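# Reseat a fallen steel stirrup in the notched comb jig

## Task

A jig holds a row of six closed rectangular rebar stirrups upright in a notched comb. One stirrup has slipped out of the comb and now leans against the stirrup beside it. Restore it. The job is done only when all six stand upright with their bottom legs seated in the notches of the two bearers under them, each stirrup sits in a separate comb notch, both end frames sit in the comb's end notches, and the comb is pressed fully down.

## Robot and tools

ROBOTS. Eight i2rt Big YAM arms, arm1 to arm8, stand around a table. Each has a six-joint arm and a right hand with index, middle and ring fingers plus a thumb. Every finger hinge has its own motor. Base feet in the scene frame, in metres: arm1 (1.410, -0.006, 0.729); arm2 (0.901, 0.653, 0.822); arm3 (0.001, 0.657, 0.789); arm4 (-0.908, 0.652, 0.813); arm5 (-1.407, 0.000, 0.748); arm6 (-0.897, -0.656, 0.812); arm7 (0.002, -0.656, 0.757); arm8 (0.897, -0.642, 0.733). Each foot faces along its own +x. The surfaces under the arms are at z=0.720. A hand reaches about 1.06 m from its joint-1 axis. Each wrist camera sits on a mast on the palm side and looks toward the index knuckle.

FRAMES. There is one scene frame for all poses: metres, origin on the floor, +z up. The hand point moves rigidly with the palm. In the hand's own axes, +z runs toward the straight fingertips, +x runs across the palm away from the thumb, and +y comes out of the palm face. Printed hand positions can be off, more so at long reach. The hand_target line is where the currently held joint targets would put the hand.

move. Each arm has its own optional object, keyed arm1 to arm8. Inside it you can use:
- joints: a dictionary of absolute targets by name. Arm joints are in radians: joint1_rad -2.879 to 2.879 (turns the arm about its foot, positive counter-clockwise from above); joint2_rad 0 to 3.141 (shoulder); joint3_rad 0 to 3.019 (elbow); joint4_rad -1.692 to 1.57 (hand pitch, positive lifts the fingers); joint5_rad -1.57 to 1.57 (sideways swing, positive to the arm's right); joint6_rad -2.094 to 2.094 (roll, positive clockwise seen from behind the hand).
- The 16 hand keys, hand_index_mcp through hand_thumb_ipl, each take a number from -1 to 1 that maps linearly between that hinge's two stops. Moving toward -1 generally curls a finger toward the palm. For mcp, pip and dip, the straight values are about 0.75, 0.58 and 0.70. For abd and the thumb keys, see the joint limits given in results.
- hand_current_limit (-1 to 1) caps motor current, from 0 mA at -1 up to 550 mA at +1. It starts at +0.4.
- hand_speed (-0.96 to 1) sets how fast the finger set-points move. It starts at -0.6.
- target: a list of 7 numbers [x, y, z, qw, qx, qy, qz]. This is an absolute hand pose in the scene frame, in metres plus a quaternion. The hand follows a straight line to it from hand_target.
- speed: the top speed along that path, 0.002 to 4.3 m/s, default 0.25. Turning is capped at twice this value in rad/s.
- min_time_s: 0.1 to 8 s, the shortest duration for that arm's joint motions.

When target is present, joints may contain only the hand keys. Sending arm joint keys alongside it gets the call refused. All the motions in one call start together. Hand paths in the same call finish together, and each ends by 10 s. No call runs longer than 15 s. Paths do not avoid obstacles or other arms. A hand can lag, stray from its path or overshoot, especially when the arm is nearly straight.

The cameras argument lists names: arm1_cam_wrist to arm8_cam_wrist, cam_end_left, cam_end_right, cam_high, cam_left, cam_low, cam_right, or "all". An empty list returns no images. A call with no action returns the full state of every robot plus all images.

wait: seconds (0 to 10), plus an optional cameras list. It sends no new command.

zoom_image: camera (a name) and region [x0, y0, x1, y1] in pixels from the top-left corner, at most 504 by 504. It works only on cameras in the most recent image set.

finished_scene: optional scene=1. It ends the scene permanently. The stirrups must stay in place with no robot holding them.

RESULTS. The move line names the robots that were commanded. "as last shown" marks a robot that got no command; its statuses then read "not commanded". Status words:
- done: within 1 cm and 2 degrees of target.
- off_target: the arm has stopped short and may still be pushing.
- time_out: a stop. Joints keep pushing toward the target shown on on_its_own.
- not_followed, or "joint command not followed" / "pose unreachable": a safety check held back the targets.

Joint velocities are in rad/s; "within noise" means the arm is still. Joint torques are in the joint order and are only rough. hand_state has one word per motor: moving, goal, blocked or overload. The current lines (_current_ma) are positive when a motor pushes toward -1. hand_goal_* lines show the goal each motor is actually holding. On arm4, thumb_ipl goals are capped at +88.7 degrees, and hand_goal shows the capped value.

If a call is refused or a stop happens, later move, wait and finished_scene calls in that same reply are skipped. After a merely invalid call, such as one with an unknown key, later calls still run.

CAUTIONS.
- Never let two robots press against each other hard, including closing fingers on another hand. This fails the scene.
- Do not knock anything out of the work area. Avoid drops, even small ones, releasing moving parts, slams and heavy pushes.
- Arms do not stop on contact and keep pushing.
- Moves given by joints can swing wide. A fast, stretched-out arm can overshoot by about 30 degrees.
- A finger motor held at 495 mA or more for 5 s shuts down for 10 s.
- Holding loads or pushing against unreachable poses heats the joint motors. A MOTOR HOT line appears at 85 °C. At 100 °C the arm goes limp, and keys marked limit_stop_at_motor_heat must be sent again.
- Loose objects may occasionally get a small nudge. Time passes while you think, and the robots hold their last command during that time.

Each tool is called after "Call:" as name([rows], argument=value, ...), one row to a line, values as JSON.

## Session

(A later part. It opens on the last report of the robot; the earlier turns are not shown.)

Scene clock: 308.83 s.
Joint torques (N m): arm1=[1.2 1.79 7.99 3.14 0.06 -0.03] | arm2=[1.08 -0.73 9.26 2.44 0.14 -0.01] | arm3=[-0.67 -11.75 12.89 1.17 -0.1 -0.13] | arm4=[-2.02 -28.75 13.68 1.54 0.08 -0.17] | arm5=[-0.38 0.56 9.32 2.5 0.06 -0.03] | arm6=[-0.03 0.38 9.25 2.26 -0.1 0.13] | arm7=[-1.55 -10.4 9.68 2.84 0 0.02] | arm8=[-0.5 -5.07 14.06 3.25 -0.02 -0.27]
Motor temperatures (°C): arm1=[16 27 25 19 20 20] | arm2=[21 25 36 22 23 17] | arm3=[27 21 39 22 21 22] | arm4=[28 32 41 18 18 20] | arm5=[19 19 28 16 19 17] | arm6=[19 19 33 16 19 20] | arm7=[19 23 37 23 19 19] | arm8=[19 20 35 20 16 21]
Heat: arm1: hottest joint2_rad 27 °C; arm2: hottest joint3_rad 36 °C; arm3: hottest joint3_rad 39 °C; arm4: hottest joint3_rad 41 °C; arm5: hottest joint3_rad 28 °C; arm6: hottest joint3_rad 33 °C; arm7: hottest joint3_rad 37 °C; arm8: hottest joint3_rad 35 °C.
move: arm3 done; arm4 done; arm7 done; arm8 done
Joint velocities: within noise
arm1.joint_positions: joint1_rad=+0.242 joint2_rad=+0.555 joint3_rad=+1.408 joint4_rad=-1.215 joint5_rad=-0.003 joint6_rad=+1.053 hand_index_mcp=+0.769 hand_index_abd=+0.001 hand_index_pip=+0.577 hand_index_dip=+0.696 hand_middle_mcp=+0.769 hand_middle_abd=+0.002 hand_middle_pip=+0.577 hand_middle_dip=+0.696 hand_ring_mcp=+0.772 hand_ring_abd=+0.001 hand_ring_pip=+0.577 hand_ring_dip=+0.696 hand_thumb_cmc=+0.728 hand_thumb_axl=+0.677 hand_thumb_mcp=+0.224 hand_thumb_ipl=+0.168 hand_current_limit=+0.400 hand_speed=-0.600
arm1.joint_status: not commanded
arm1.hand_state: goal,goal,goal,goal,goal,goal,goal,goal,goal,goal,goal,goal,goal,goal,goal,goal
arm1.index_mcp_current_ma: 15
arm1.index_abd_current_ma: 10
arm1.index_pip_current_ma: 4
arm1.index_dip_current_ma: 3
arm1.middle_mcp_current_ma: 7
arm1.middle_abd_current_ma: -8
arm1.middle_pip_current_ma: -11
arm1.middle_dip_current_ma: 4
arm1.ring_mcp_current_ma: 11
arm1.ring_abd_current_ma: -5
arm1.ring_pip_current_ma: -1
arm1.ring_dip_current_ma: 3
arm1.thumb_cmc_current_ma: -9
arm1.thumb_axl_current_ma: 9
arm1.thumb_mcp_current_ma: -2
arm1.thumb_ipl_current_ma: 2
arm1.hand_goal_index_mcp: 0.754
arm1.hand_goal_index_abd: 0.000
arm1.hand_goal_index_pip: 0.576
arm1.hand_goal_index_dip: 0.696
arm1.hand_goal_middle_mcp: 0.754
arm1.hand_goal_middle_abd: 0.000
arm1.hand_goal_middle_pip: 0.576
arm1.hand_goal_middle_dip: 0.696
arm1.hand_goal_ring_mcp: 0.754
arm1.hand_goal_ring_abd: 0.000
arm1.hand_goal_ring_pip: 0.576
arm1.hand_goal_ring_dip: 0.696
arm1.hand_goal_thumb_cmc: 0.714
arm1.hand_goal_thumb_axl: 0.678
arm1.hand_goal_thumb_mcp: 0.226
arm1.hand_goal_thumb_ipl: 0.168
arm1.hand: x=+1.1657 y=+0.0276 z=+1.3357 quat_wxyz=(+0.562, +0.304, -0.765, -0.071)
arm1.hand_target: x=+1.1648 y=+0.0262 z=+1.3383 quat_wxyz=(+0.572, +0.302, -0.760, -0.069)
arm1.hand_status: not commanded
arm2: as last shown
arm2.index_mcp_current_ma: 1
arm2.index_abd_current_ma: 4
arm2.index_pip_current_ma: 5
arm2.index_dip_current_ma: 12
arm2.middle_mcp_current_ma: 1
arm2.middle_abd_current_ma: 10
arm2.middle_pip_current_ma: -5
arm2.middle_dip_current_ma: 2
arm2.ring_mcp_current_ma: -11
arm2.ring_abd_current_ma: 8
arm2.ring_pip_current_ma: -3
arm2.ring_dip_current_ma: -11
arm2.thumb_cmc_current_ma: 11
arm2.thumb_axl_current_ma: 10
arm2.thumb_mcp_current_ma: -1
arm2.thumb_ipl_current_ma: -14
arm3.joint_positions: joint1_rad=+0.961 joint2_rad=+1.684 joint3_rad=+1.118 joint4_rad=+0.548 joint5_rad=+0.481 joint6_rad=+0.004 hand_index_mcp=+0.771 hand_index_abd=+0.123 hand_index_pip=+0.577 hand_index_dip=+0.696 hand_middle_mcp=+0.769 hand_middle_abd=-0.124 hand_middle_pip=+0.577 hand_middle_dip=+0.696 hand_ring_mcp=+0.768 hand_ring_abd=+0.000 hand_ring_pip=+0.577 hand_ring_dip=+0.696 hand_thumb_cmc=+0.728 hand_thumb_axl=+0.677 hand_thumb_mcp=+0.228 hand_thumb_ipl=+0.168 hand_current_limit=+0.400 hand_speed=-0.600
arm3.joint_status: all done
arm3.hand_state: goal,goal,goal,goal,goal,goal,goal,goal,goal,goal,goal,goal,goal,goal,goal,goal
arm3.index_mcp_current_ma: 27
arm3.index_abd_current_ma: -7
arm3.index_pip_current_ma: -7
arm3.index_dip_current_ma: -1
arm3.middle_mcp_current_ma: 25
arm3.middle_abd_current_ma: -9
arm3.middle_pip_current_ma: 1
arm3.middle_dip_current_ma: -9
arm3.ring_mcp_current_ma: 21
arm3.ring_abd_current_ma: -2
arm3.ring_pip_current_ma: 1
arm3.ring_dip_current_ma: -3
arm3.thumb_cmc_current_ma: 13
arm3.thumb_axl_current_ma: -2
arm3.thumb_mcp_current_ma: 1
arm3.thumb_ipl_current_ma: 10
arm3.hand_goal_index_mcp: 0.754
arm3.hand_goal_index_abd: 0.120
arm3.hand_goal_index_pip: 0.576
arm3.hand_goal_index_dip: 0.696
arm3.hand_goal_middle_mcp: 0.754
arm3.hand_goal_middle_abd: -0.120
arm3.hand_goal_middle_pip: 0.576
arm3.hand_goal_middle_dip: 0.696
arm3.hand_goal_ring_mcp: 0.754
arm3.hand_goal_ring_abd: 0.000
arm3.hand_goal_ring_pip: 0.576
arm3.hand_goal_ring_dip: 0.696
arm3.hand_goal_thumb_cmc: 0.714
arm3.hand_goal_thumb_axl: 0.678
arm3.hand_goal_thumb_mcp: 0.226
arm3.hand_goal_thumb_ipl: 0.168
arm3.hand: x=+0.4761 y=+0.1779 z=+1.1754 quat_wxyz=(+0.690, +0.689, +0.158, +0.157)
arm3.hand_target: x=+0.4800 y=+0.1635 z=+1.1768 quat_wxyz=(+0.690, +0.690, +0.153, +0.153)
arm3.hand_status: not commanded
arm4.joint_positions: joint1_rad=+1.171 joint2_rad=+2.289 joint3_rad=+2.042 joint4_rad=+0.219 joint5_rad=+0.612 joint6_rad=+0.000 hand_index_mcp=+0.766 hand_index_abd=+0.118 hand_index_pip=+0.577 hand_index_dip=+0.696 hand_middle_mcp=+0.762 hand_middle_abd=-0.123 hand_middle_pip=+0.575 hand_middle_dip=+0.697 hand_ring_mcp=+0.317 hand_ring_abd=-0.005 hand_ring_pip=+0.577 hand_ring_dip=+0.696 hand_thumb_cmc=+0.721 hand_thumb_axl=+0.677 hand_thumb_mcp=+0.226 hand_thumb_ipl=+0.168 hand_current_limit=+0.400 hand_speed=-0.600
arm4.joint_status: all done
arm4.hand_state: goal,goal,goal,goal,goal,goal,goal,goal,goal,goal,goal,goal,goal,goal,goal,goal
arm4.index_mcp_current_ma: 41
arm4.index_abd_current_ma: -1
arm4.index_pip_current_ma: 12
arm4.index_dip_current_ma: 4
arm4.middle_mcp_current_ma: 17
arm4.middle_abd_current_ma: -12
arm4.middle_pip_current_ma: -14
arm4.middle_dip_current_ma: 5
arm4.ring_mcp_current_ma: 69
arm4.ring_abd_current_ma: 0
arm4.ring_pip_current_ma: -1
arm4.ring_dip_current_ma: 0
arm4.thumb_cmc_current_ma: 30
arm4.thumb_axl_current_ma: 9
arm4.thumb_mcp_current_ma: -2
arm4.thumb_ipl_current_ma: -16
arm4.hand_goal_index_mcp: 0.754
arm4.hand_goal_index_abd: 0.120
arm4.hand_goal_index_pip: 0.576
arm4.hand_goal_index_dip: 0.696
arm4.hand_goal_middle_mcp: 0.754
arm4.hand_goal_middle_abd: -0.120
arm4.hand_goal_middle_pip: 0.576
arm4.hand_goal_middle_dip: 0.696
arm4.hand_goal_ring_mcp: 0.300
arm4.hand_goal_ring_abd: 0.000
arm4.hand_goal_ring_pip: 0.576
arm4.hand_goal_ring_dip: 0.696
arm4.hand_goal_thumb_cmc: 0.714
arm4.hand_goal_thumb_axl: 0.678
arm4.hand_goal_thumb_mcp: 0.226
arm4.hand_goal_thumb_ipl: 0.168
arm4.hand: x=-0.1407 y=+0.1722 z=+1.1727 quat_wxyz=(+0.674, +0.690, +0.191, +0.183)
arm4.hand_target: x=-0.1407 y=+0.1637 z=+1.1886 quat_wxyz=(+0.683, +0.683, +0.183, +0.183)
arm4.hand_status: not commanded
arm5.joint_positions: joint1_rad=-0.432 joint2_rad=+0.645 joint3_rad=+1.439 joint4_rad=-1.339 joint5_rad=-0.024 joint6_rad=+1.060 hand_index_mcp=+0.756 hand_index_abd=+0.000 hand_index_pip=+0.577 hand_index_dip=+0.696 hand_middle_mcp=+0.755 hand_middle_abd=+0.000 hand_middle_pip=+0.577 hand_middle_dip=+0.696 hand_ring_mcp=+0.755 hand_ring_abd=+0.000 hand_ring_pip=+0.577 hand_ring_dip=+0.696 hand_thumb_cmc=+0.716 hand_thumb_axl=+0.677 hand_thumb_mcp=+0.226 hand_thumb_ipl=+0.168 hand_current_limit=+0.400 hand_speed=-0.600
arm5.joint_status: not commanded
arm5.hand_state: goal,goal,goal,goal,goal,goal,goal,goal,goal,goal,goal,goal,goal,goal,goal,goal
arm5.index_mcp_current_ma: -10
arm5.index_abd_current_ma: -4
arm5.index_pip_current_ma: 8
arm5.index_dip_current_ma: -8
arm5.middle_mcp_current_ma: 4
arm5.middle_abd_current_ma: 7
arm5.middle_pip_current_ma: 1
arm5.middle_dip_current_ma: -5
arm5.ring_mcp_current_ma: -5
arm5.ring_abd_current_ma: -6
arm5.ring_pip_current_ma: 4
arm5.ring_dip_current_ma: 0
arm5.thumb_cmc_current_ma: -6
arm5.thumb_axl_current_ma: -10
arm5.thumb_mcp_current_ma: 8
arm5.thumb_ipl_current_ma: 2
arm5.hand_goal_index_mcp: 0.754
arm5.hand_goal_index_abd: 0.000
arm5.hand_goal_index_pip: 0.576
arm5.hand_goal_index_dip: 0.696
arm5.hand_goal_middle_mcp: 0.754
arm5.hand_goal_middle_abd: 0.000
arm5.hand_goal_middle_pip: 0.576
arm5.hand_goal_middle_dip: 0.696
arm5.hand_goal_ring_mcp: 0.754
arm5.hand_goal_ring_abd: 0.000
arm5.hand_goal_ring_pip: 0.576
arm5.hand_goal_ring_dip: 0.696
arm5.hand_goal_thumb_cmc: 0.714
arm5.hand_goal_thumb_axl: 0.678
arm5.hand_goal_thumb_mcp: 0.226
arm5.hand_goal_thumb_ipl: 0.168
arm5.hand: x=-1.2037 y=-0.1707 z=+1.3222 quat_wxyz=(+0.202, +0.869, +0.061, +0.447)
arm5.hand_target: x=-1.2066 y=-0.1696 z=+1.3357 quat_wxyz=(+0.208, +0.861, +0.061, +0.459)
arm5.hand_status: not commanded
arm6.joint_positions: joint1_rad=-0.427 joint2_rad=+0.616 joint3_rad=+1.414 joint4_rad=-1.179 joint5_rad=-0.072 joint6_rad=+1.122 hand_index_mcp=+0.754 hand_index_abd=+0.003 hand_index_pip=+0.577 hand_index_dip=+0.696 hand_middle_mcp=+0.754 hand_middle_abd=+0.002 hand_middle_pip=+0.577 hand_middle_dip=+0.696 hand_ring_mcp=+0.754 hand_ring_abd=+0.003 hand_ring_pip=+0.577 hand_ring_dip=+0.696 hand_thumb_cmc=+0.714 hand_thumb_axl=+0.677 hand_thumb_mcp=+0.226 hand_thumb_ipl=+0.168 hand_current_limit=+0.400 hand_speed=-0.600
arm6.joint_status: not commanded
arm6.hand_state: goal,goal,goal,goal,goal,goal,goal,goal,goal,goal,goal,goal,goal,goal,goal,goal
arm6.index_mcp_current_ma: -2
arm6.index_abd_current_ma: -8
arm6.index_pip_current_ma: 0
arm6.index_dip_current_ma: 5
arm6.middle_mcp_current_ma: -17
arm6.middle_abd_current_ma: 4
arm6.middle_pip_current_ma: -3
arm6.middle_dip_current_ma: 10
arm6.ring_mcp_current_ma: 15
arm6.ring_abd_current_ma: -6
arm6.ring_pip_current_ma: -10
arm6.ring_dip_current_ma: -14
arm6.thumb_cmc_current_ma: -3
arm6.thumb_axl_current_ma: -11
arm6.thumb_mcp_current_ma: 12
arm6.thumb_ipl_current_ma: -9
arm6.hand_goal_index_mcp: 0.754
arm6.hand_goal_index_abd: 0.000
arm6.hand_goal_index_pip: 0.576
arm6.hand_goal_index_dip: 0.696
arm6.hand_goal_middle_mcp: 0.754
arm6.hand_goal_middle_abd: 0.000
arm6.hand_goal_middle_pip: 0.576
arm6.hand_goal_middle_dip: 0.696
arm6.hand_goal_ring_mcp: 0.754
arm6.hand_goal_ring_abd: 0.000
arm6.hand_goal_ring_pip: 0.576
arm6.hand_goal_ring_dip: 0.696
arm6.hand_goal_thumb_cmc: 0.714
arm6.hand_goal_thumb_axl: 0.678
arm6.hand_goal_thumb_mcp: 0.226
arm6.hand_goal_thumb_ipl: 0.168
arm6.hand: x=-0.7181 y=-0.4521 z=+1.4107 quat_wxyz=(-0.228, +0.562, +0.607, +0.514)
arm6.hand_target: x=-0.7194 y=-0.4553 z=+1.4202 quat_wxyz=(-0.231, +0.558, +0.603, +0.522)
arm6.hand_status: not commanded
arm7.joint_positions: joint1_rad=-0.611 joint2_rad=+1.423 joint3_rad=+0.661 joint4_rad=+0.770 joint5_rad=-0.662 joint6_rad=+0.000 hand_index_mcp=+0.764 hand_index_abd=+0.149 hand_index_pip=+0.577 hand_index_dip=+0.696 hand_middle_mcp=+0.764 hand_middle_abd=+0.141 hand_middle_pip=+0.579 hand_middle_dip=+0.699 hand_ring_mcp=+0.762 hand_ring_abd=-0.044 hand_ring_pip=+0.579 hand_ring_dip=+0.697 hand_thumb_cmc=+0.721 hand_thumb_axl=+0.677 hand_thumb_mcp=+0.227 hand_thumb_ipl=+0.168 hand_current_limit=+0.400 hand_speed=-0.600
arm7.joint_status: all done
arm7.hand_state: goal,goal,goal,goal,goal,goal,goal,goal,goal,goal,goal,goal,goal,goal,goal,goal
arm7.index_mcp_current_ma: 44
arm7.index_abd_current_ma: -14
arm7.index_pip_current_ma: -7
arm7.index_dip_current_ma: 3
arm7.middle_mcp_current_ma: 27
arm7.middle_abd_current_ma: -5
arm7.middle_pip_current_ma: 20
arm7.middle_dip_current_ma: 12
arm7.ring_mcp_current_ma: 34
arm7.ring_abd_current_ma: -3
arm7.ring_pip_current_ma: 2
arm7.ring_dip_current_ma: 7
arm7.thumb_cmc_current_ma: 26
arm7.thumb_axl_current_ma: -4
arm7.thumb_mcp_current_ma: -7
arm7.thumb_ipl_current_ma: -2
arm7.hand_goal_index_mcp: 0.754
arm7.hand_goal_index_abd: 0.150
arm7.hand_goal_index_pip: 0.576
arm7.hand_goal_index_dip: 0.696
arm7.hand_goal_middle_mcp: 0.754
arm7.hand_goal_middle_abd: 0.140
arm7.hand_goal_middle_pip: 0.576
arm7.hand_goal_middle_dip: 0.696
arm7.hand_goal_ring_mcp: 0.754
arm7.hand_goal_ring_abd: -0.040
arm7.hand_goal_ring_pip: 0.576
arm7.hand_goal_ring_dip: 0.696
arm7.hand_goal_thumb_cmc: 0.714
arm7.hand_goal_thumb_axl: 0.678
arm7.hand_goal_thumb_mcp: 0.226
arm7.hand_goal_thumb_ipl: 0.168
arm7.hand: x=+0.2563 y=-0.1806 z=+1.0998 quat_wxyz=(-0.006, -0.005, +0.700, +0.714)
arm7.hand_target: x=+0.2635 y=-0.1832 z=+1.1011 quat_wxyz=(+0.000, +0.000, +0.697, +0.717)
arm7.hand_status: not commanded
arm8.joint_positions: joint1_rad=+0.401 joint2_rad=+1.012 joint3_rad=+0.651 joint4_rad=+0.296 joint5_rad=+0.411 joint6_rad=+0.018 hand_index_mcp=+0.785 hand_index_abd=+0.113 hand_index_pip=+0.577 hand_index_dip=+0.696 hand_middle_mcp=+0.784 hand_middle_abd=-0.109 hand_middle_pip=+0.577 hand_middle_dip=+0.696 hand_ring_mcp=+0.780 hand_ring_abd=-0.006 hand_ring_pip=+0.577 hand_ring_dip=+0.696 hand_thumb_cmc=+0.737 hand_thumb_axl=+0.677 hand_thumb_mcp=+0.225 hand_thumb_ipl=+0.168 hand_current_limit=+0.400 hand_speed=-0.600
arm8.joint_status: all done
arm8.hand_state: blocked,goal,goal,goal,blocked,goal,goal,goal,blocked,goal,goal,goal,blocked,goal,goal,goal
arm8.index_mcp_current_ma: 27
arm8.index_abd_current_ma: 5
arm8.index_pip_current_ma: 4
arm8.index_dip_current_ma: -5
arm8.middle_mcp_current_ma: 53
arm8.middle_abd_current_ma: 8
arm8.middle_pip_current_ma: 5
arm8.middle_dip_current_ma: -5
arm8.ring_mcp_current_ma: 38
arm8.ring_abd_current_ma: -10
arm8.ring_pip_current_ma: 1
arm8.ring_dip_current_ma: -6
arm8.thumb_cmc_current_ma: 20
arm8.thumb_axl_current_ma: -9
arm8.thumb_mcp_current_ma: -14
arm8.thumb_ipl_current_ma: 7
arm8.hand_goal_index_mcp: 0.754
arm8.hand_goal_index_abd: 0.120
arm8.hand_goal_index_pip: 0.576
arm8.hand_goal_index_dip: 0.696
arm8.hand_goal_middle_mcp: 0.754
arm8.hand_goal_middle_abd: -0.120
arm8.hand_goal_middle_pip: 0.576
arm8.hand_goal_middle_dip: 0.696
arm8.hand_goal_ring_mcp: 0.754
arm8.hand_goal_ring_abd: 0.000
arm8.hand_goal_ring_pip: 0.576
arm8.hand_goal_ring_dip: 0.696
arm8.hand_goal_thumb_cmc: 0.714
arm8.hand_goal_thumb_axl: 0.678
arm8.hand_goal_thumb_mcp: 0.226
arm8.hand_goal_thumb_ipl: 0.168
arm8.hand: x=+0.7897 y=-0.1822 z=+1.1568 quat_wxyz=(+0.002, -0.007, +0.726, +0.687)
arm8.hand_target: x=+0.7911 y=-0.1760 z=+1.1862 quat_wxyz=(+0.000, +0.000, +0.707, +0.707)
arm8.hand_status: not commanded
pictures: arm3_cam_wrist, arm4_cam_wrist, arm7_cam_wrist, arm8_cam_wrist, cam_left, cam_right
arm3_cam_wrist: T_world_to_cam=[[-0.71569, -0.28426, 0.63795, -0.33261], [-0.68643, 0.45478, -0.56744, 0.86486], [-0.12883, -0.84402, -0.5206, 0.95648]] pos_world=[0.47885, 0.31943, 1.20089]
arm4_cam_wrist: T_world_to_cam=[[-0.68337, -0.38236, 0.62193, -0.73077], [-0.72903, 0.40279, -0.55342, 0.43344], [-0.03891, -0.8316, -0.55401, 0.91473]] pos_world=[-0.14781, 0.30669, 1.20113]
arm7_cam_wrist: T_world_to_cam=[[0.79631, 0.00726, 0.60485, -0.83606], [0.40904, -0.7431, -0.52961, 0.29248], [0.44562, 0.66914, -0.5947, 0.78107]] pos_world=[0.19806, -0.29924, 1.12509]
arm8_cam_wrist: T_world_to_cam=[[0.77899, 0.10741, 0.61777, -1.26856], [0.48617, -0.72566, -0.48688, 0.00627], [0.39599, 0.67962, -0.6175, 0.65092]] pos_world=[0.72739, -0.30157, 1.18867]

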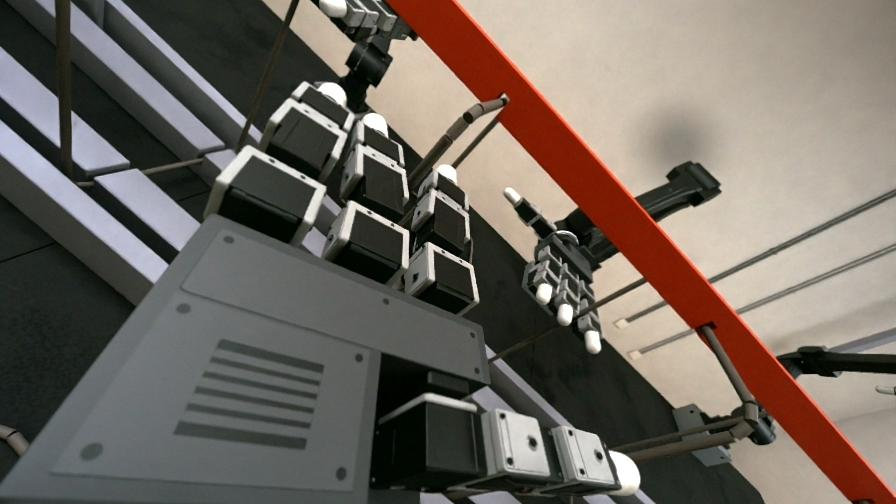

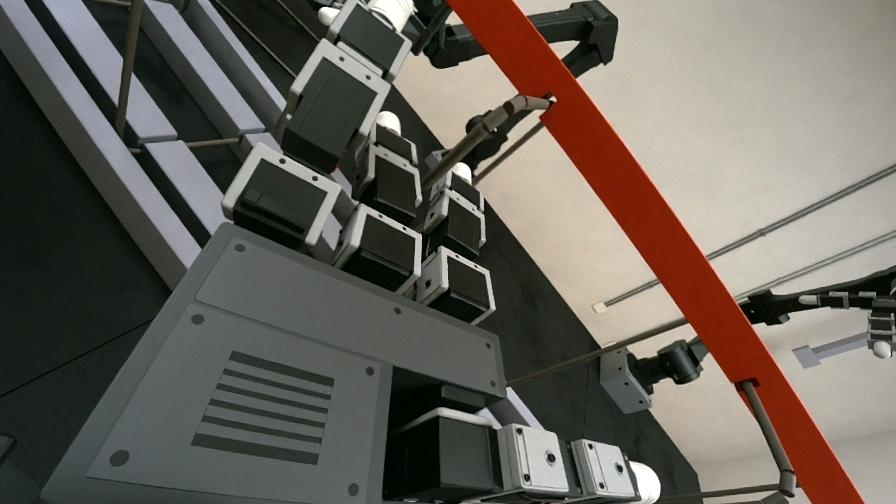

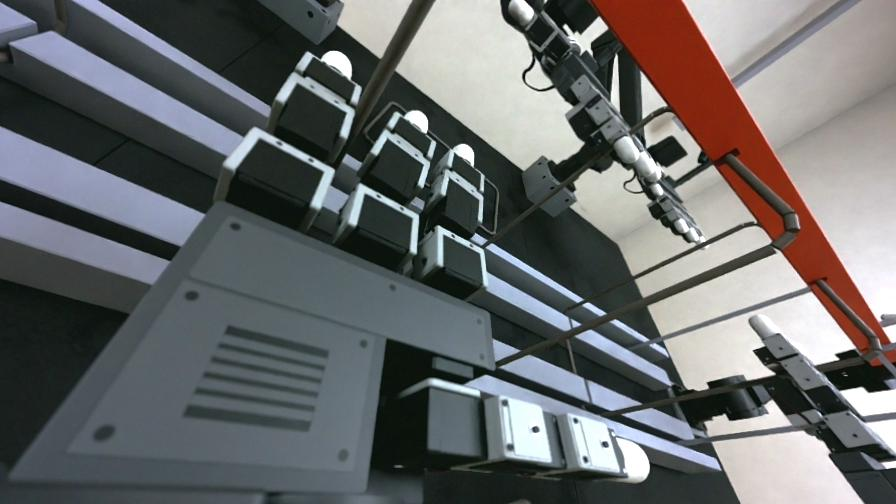

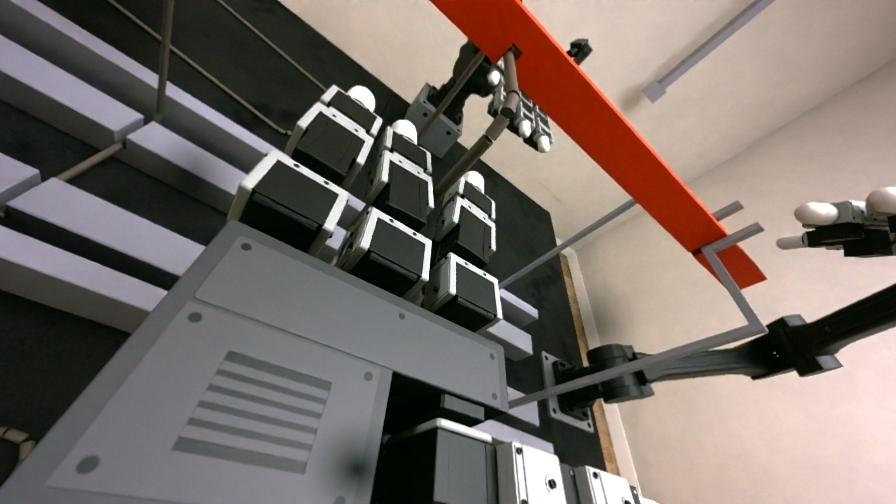

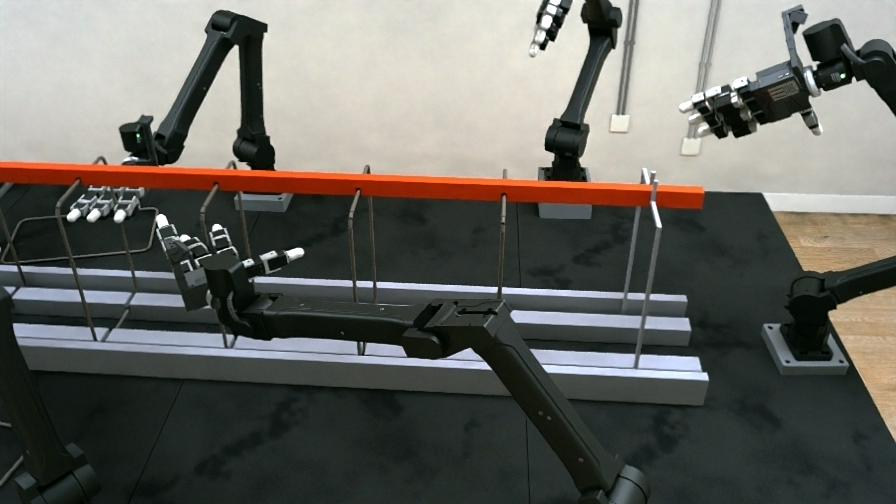

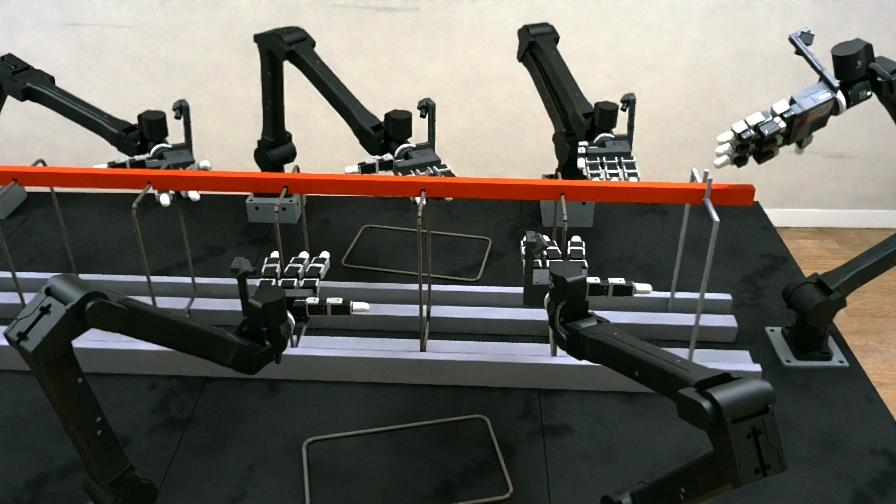

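Call:
move(arm7={"target": [0.2635, -0.33, 1.10, 0, 0, 0.6965, 0.7175], "speed": 0.08}, arm8={"target": [0.7905, -0.33, 1.18, 0, 0, 0.7071, 0.7071], "speed": 0.08}, arm3={"target": [0.4131, 0.3078, 1.177, 0.6903, 0.6903, 0.153, 0.153], "speed": 0.08}, arm4={"target": [-0.219, 0.3012, 1.185, 0.683, 0.683, 0.183, 0.183], "speed": 0.08}, cameras=["all"])

Call:
zoom_image(camera="cam_right", region=[230, 150, 450, 370])

Call:
zoom_image(camera="cam_right", region=[0, 140, 230, 370])

Call:
zoom_image(camera="cam_right", region=[500, 140, 780, 420])

Call:
zoom_image(camera="cam_left", region=[0, 140, 240, 380])

Call:
zoom_image(camera="cam_end_left", region=[220, 200, 520, 400])

Call:
zoom_image(camera="cam_end_right", region=[180, 80, 530, 380])

Scene clock: 313.27 s.
Joint torques (N m): arm1=[2.32 1.61 7.97 3.18 0.08 0.02] | arm2=[1.08 -0.73 9.28 2.44 0.14 -0.02] | arm3=[1.9 -10.05 8.79 2.24 0.07 -0.08] | arm4=[0.44 -26.05 9.2 2.3 0.06 -0.14] | arm5=[-0.32 0.56 9.29 2.48 0.06 -0.02] | arm6=[-0.03 0.44 9.25 2.25 -0.11 0.13] | arm7=[-1.44 -7.12 9.4 1.81 -0.27 0.06] | arm8=[1.49 -1.26 9.17 1.57 0.15 -0.24]
Motor temperatures (°C): arm1=[16 27 25 19 20 20] | arm2=[21 25 36 22 23 17] | arm3=[27 21 38 22 21 22] | arm4=[28 32 41 18 18 20] | arm5=[19 19 28 16 19 17] | arm6=[19 19 33 16 19 19] | arm7=[19 23 37 23 19 18] | arm8=[19 20 35 20 16 21]
Heat: arm1: hottest joint2_rad 27 °C; arm2: hottest joint3_rad 36 °C; arm3: hottest joint3_rad 38 °C; arm4: hottest joint3_rad 41 °C; arm5: hottest joint3_rad 28 °C; arm6: hottest joint3_rad 33 °C; arm7: hottest joint3_rad 37 °C; arm8: hottest joint3_rad 35 °C.
move: arm3 done; arm4 off_target; arm7 done; arm8 done
Joint velocities: within noise
arm1, arm2, arm5, arm6: as last shown
arm1.index_abd_current_ma: -2
arm1.index_pip_current_ma: 12
arm1.index_dip_current_ma: 8
arm1.middle_mcp_current_ma: 1
arm1.middle_abd_current_ma: -5
arm1.middle_dip_current_ma: 11
arm1.ring_mcp_current_ma: 13
arm1.ring_pip_current_ma: 1
arm1.ring_dip_current_ma: 7
arm1.thumb_cmc_current_ma: -12
arm1.thumb_axl_current_ma: 11
arm1.thumb_mcp_current_ma: 5
arm1.thumb_ipl_current_ma: 6
arm2.index_mcp_current_ma: 8
arm2.index_abd_current_ma: 2
arm2.index_pip_current_ma: -8
arm2.index_dip_current_ma: -3
arm2.middle_mcp_current_ma: -4
arm2.middle_abd_current_ma: 8
arm2.middle_pip_current_ma: 7
arm2.middle_dip_current_ma: 12
arm2.ring_mcp_current_ma: -18
arm2.ring_abd_current_ma: 0
arm2.ring_pip_current_ma: -1
arm2.ring_dip_current_ma: 1
arm2.thumb_cmc_current_ma: 2
arm2.thumb_axl_current_ma: -1
arm2.thumb_mcp_current_ma: 3
arm2.thumb_ipl_current_ma: 0
arm3.joint_positions: joint1_rad=+1.115 joint2_rad=+1.394 joint3_rad=+0.790 joint4_rad=+0.565 joint5_rad=+0.659 joint6_rad=+0.004 hand_index_mcp=+0.771 hand_index_abd=+0.117 hand_index_pip=+0.577 hand_index_dip=+0.696 hand_middle_mcp=+0.769 hand_middle_abd=-0.130 hand_middle_pip=+0.577 hand_middle_dip=+0.696 hand_ring_mcp=+0.768 hand_ring_abd=-0.010 hand_ring_pip=+0.577 hand_ring_dip=+0.696 hand_thumb_cmc=+0.728 hand_thumb_axl=+0.677 hand_thumb_mcp=+0.228 hand_thumb_ipl=+0.168 hand_current_limit=+0.400 hand_speed=-0.600
arm3.joint_status: not commanded
arm3.hand_state: goal,goal,goal,goal,goal,goal,goal,goal,goal,goal,goal,goal,goal,goal,goal,goal
arm3.index_mcp_current_ma: 29
arm3.index_abd_current_ma: -13
arm3.index_pip_current_ma: -7
arm3.index_dip_current_ma: -3
arm3.middle_mcp_current_ma: 25
arm3.middle_abd_current_ma: -8
arm3.middle_pip_current_ma: 3
arm3.middle_dip_current_ma: -11
arm3.ring_mcp_current_ma: 29
arm3.ring_abd_current_ma: -7
arm3.ring_pip_current_ma: -1
arm3.ring_dip_current_ma: -2
arm3.thumb_cmc_current_ma: 24
arm3.thumb_axl_current_ma: -4
arm3.thumb_mcp_current_ma: 1
arm3.thumb_ipl_current_ma: 9
arm3.hand_goal_index_mcp: 0.754
arm3.hand_goal_index_abd: 0.120
arm3.hand_goal_index_pip: 0.576
arm3.hand_goal_index_dip: 0.696
arm3.hand_goal_middle_mcp: 0.754
arm3.hand_goal_middle_abd: -0.120
arm3.hand_goal_middle_pip: 0.576
arm3.hand_goal_middle_dip: 0.696
arm3.hand_goal_ring_mcp: 0.754
arm3.hand_goal_ring_abd: 0.000
arm3.hand_goal_ring_pip: 0.576
arm3.hand_goal_ring_dip: 0.696
arm3.hand_goal_thumb_cmc: 0.714
arm3.hand_goal_thumb_axl: 0.678
arm3.hand_goal_thumb_mcp: 0.226
arm3.hand_goal_thumb_ipl: 0.168
arm3.hand: x=+0.4130 y=+0.3001 z=+1.1733 quat_wxyz=(+0.687, +0.695, +0.156, +0.142)
arm3.hand_target: x=+0.4130 y=+0.3076 z=+1.1770 quat_wxyz=(+0.690, +0.690, +0.153, +0.153)
arm3.hand_status: done (0.009 m and 1.4 deg from the pose sent, 0.144 m and 0.7 deg at the start)
arm4.joint_positions: joint1_rad=+1.293 joint2_rad=+2.003 joint3_rad=+1.519 joint4_rad=+0.441 joint5_rad=+0.755 joint6_rad=+0.000 hand_index_mcp=+0.766 hand_index_abd=+0.118 hand_index_pip=+0.577 hand_index_dip=+0.696 hand_middle_mcp=+0.762 hand_middle_abd=-0.127 hand_middle_pip=+0.576 hand_middle_dip=+0.698 hand_ring_mcp=+0.317 hand_ring_abd=-0.005 hand_ring_pip=+0.577 hand_ring_dip=+0.696 hand_thumb_cmc=+0.721 hand_thumb_axl=+0.677 hand_thumb_mcp=+0.226 hand_thumb_ipl=+0.168 hand_current_limit=+0.400 hand_speed=-0.600
arm4.joint_status: not commanded
arm4.hand_state: goal,goal,goal,goal,goal,goal,goal,goal,goal,goal,goal,goal,goal,goal,goal,goal
arm4.index_mcp_current_ma: 37
arm4.index_abd_current_ma: -12
arm4.index_pip_current_ma: 18
arm4.index_dip_current_ma: -10
arm4.middle_mcp_current_ma: 22
arm4.middle_abd_current_ma: -12
arm4.middle_pip_current_ma: -13
arm4.middle_dip_current_ma: 6
arm4.ring_mcp_current_ma: 72
arm4.ring_abd_current_ma: -8
arm4.ring_pip_current_ma: -2
arm4.ring_dip_current_ma: 0
arm4.thumb_cmc_current_ma: 35
arm4.thumb_axl_current_ma: -8
arm4.thumb_mcp_current_ma: -1
arm4.thumb_ipl_current_ma: -16
arm4.hand_goal_index_mcp: 0.754
arm4.hand_goal_index_abd: 0.120
arm4.hand_goal_index_pip: 0.576
arm4.hand_goal_index_dip: 0.696
arm4.hand_goal_middle_mcp: 0.754
arm4.hand_goal_middle_abd: -0.120
arm4.hand_goal_middle_pip: 0.576
arm4.hand_goal_middle_dip: 0.696
arm4.hand_goal_ring_mcp: 0.300
arm4.hand_goal_ring_abd: 0.000
arm4.hand_goal_ring_pip: 0.576
arm4.hand_goal_ring_dip: 0.696
arm4.hand_goal_thumb_cmc: 0.714
arm4.hand_goal_thumb_axl: 0.678
arm4.hand_goal_thumb_mcp: 0.226
arm4.hand_goal_thumb_ipl: 0.168
arm4.hand: x=-0.2166 y=+0.2918 z=+1.1620 quat_wxyz=(+0.674, +0.693, +0.189, +0.172)
arm4.hand_target: x=-0.2191 y=+0.3010 z=+1.1847 quat_wxyz=(+0.683, +0.683, +0.183, +0.183)
arm4.hand_status: off_target (0.025 m and 2.2 deg from the pose sent, 0.151 m and 1.6 deg at the start)
arm5.index_mcp_current_ma: 0
arm5.index_abd_current_ma: -5
arm5.index_pip_current_ma: 11
arm5.index_dip_current_ma: -5
arm5.middle_mcp_current_ma: 9
arm5.middle_abd_current_ma: 1
arm5.middle_pip_current_ma: 5
arm5.ring_mcp_current_ma: -7
arm5.ring_abd_current_ma: -4
arm5.ring_pip_current_ma: 2
arm5.ring_dip_current_ma: 3
arm5.thumb_cmc_current_ma: -3
arm5.thumb_axl_current_ma: -3
arm5.thumb_mcp_current_ma: 5
arm6.index_mcp_current_ma: 10
arm6.index_abd_current_ma: -15
arm6.index_pip_current_ma: -2
arm6.index_dip_current_ma: 9
arm6.middle_mcp_current_ma: 0
arm6.middle_abd_current_ma: -11
arm6.middle_dip_current_ma: -11
arm6.ring_mcp_current_ma: 0
arm6.ring_abd_current_ma: 1
arm6.ring_pip_current_ma: 16
arm6.ring_dip_current_ma: -7
arm6.thumb_cmc_current_ma: 9
arm6.thumb_axl_current_ma: -6
arm6.thumb_mcp_current_ma: 8
arm6.thumb_ipl_current_ma: -7
arm7.joint_positions: joint1_rad=-0.932 joint2_rad=+1.147 joint3_rad=+0.412 joint4_rad=+0.757 joint5_rad=-0.977 joint6_rad=+0.007 hand_index_mcp=+0.764 hand_index_abd=+0.149 hand_index_pip=+0.577 hand_index_dip=+0.696 hand_middle_mcp=+0.764 hand_middle_abd=+0.142 hand_middle_pip=+0.579 hand_middle_dip=+0.699 hand_ring_mcp=+0.762 hand_ring_abd=-0.044 hand_ring_pip=+0.579 hand_ring_dip=+0.697 hand_thumb_cmc=+0.721 hand_thumb_axl=+0.677 hand_thumb_mcp=+0.227 hand_thumb_ipl=+0.168 hand_current_limit=+0.400 hand_speed=-0.600
arm7.joint_status: not commanded
arm7.hand_state: goal,goal,goal,goal,goal,goal,goal,goal,goal,goal,goal,goal,goal,goal,goal,goal
arm7.index_mcp_current_ma: 44
arm7.index_abd_current_ma: -12
arm7.index_pip_current_ma: -5
arm7.index_dip_current_ma: 5
arm7.middle_mcp_current_ma: 29
arm7.middle_abd_current_ma: 0
arm7.middle_pip_current_ma: 15
arm7.middle_dip_current_ma: 11
arm7.ring_mcp_current_ma: 38
arm7.ring_abd_current_ma: -3
arm7.ring_pip_current_ma: 5
arm7.ring_dip_current_ma: 8
arm7.thumb_cmc_current_ma: 29
arm7.thumb_axl_current_ma: -7
arm7.thumb_mcp_current_ma: -5
arm7.thumb_ipl_current_ma: 1
arm7.hand_goal_index_mcp: 0.754
arm7.hand_goal_index_abd: 0.150
arm7.hand_goal_index_pip: 0.576
arm7.hand_goal_index_dip: 0.696
arm7.hand_goal_middle_mcp: 0.754
arm7.hand_goal_middle_abd: 0.140
arm7.hand_goal_middle_pip: 0.576
arm7.hand_goal_middle_dip: 0.696
arm7.hand_goal_ring_mcp: 0.754
arm7.hand_goal_ring_abd: -0.040
arm7.hand_goal_ring_pip: 0.576
arm7.hand_goal_ring_dip: 0.696
arm7.hand_goal_thumb_cmc: 0.714
arm7.hand_goal_thumb_axl: 0.678
arm7.hand_goal_thumb_mcp: 0.226
arm7.hand_goal_thumb_ipl: 0.168
arm7.hand: x=+0.2604 y=-0.3255 z=+1.0957 quat_wxyz=(-0.002, -0.004, +0.698, +0.716)
arm7.hand_target: x=+0.2635 y=-0.3300 z=+1.0999 quat_wxyz=(+0.000, +0.000, +0.697, +0.718)
arm7.hand_status: done (0.007 m and 0.6 deg from the pose sent, 0.150 m and 1.1 deg at the start)
arm8.joint_positions: joint1_rad=+0.709 joint2_rad=+0.554 joint3_rad=+0.501 joint4_rad=+0.067 joint5_rad=+0.734 joint6_rad=+0.017 hand_index_mcp=+0.786 hand_index_abd=+0.114 hand_index_pip=+0.577 hand_index_dip=+0.696 hand_middle_mcp=+0.785 hand_middle_abd=-0.114 hand_middle_pip=+0.577 hand_middle_dip=+0.696 hand_ring_mcp=+0.782 hand_ring_abd=-0.004 hand_ring_pip=+0.577 hand_ring_dip=+0.696 hand_thumb_cmc=+0.737 hand_thumb_axl=+0.677 hand_thumb_mcp=+0.231 hand_thumb_ipl=+0.168 hand_current_limit=+0.400 hand_speed=-0.600
arm8.joint_status: not commanded
arm8.hand_state: blocked,goal,goal,goal,blocked,goal,goal,goal,blocked,goal,goal,goal,blocked,goal,goal,goal
arm8.index_mcp_current_ma: 31
arm8.index_abd_current_ma: 6
arm8.index_pip_current_ma: 11
arm8.index_dip_current_ma: 9
arm8.middle_mcp_current_ma: 46
arm8.middle_abd_current_ma: 6
arm8.middle_pip_current_ma: 16
arm8.middle_dip_current_ma: -8
arm8.ring_mcp_current_ma: 22
arm8.ring_abd_current_ma: -9
arm8.ring_pip_current_ma: 2
arm8.ring_dip_current_ma: 10
arm8.thumb_cmc_current_ma: 23
arm8.thumb_axl_current_ma: -11
arm8.thumb_mcp_current_ma: 16
arm8.thumb_ipl_current_ma: 7
arm8.hand_goal_index_mcp: 0.754
arm8.hand_goal_index_abd: 0.120
arm8.hand_goal_index_pip: 0.576
arm8.hand_goal_index_dip: 0.696
arm8.hand_goal_middle_mcp: 0.754
arm8.hand_goal_middle_abd: -0.120
arm8.hand_goal_middle_pip: 0.576
arm8.hand_goal_middle_dip: 0.696
arm8.hand_goal_ring_mcp: 0.754
arm8.hand_goal_ring_abd: 0.000
arm8.hand_goal_ring_pip: 0.576
arm8.hand_goal_ring_dip: 0.696
arm8.hand_goal_thumb_cmc: 0.714
arm8.hand_goal_thumb_axl: 0.678
arm8.hand_goal_thumb_mcp: 0.226
arm8.hand_goal_thumb_ipl: 0.168
arm8.hand: x=+0.7943 y=-0.3286 z=+1.1885 quat_wxyz=(-0.005, +0.011, +0.701, +0.713)
arm8.hand_target: x=+0.7905 y=-0.3299 z=+1.1801 quat_wxyz=(+0.000, +0.000, +0.707, +0.707)
arm8.hand_status: done (0.009 m and 1.6 deg from the pose sent, 0.150 m and 3.2 deg at the start)
pictures: arm1_cam_wrist, arm2_cam_wrist, arm3_cam_wrist, arm4_cam_wrist, arm5_cam_wrist, arm6_cam_wrist, arm7_cam_wrist, arm8_cam_wrist, cam_end_left, cam_end_right, cam_high, cam_left, cam_low, cam_right
arm1_cam_wrist: T_world_to_cam=[[-0.11149, 0.92779, -0.35606, 0.61322], [0.95395, -0.0005, -0.29998, -0.76236], [-0.2785, -0.37311, -0.885, 1.63745]] pos_world=[1.25164, 0.04163, 1.4388]
arm2_cam_wrist: T_world_to_cam=[[-0.75268, -0.00317, 0.65838, 0.00199], [-0.46432, 0.71153, -0.52739, 0.75299], [-0.46678, -0.70265, -0.53702, 1.41625]] pos_world=[1.01221, 0.45937, 1.15636]
arm3_cam_wrist: T_world_to_cam=[[-0.70929, -0.27168, 0.65046, -0.36283], [-0.68657, 0.47543, -0.55009, 0.73833], [-0.1598, -0.83675, -0.52375, 1.06463]] pos_world=[0.41969, 0.44124, 1.19974]
arm4_cam_wrist: T_world_to_cam=[[-0.68124, -0.36931, 0.63207, -0.74536], [-0.72929, 0.41737, -0.54217, 0.30658], [-0.06358, -0.83031, -0.55366, 0.9992]] pos_world=[-0.22066, 0.42642, 1.19056]
arm7_cam_wrist: T_world_to_cam=[[0.79336, -0.00053, 0.60875, -0.84186], [0.40731, -0.74272, -0.53147, 0.18347], [0.45242, 0.6696, -0.58903, 0.86601]] pos_world=[0.20137, -0.44405, 1.12011]
arm8_cam_wrist: T_world_to_cam=[[0.80175, 0.05199, 0.5954, -1.28562], [0.45658, -0.69612, -0.55404, 0.02624], [0.38566, 0.71604, -0.58185, 0.74603]] pos_world=[0.73105, -0.44908, 1.21407]

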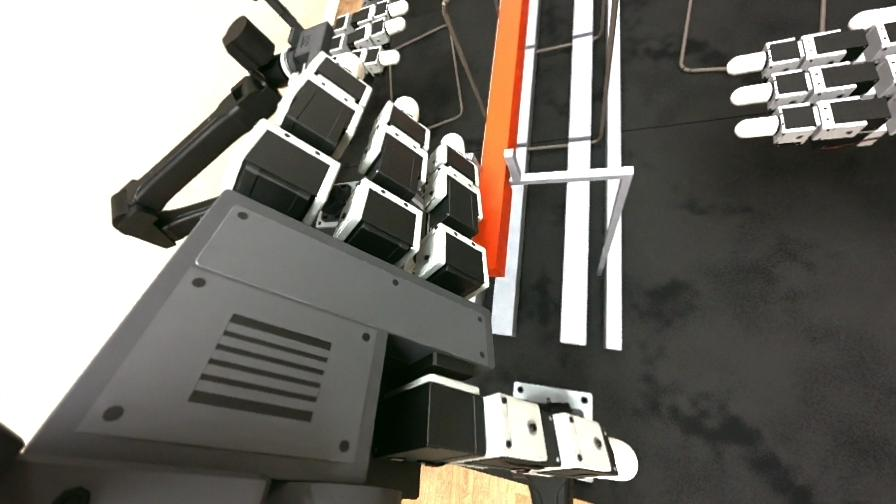

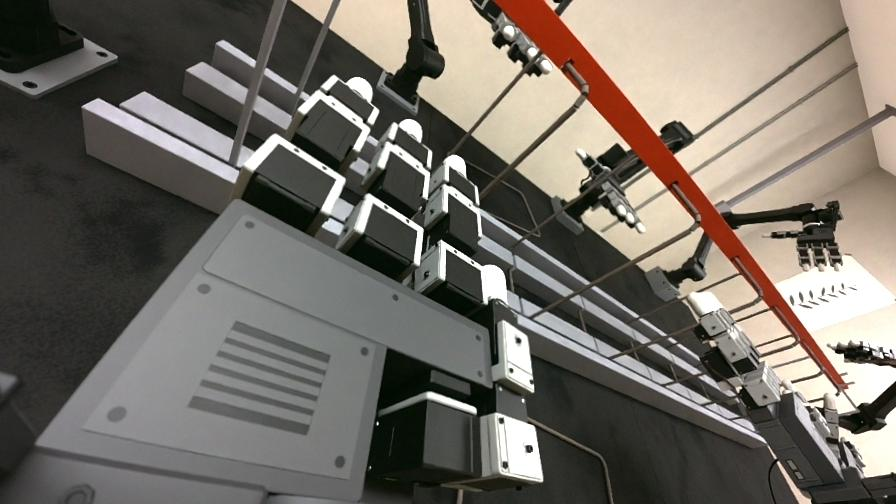

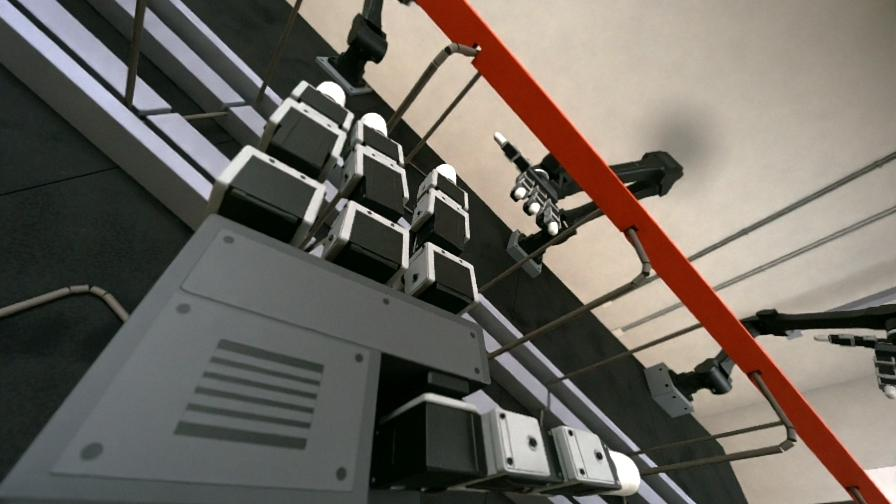

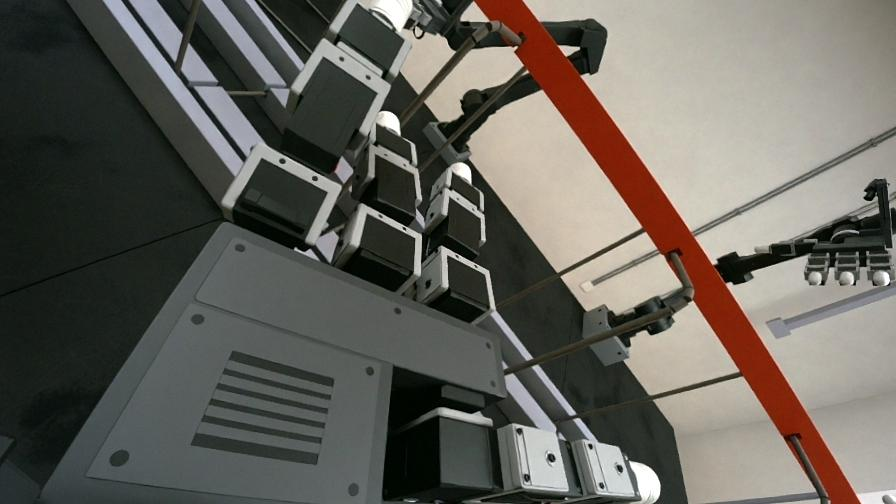

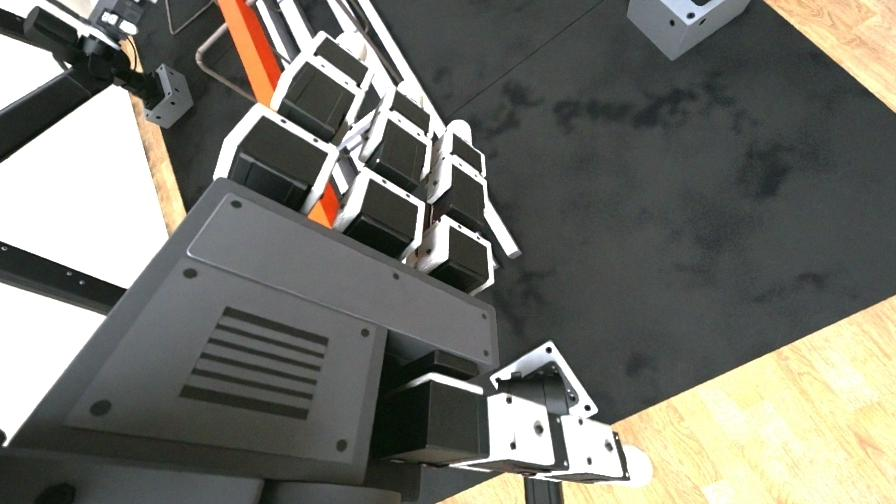

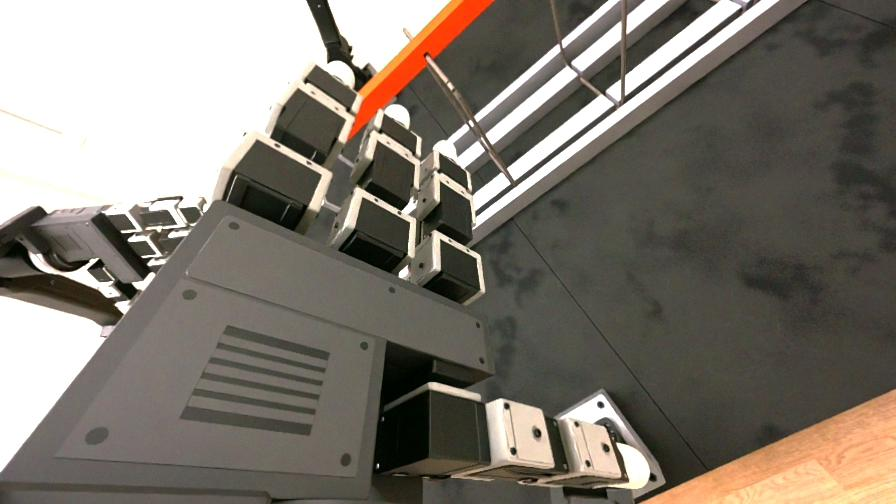

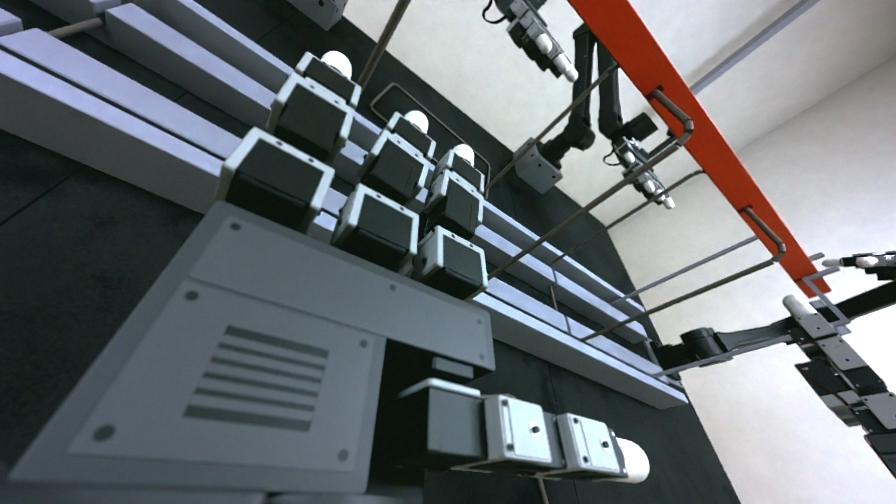

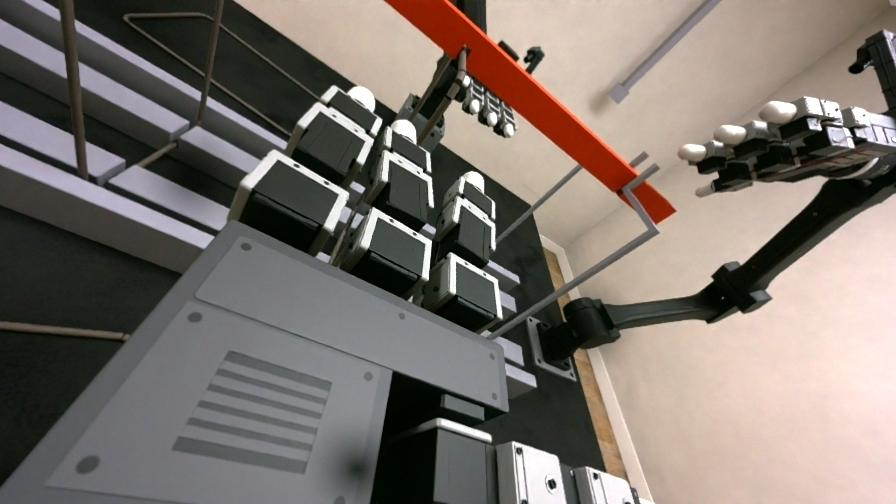

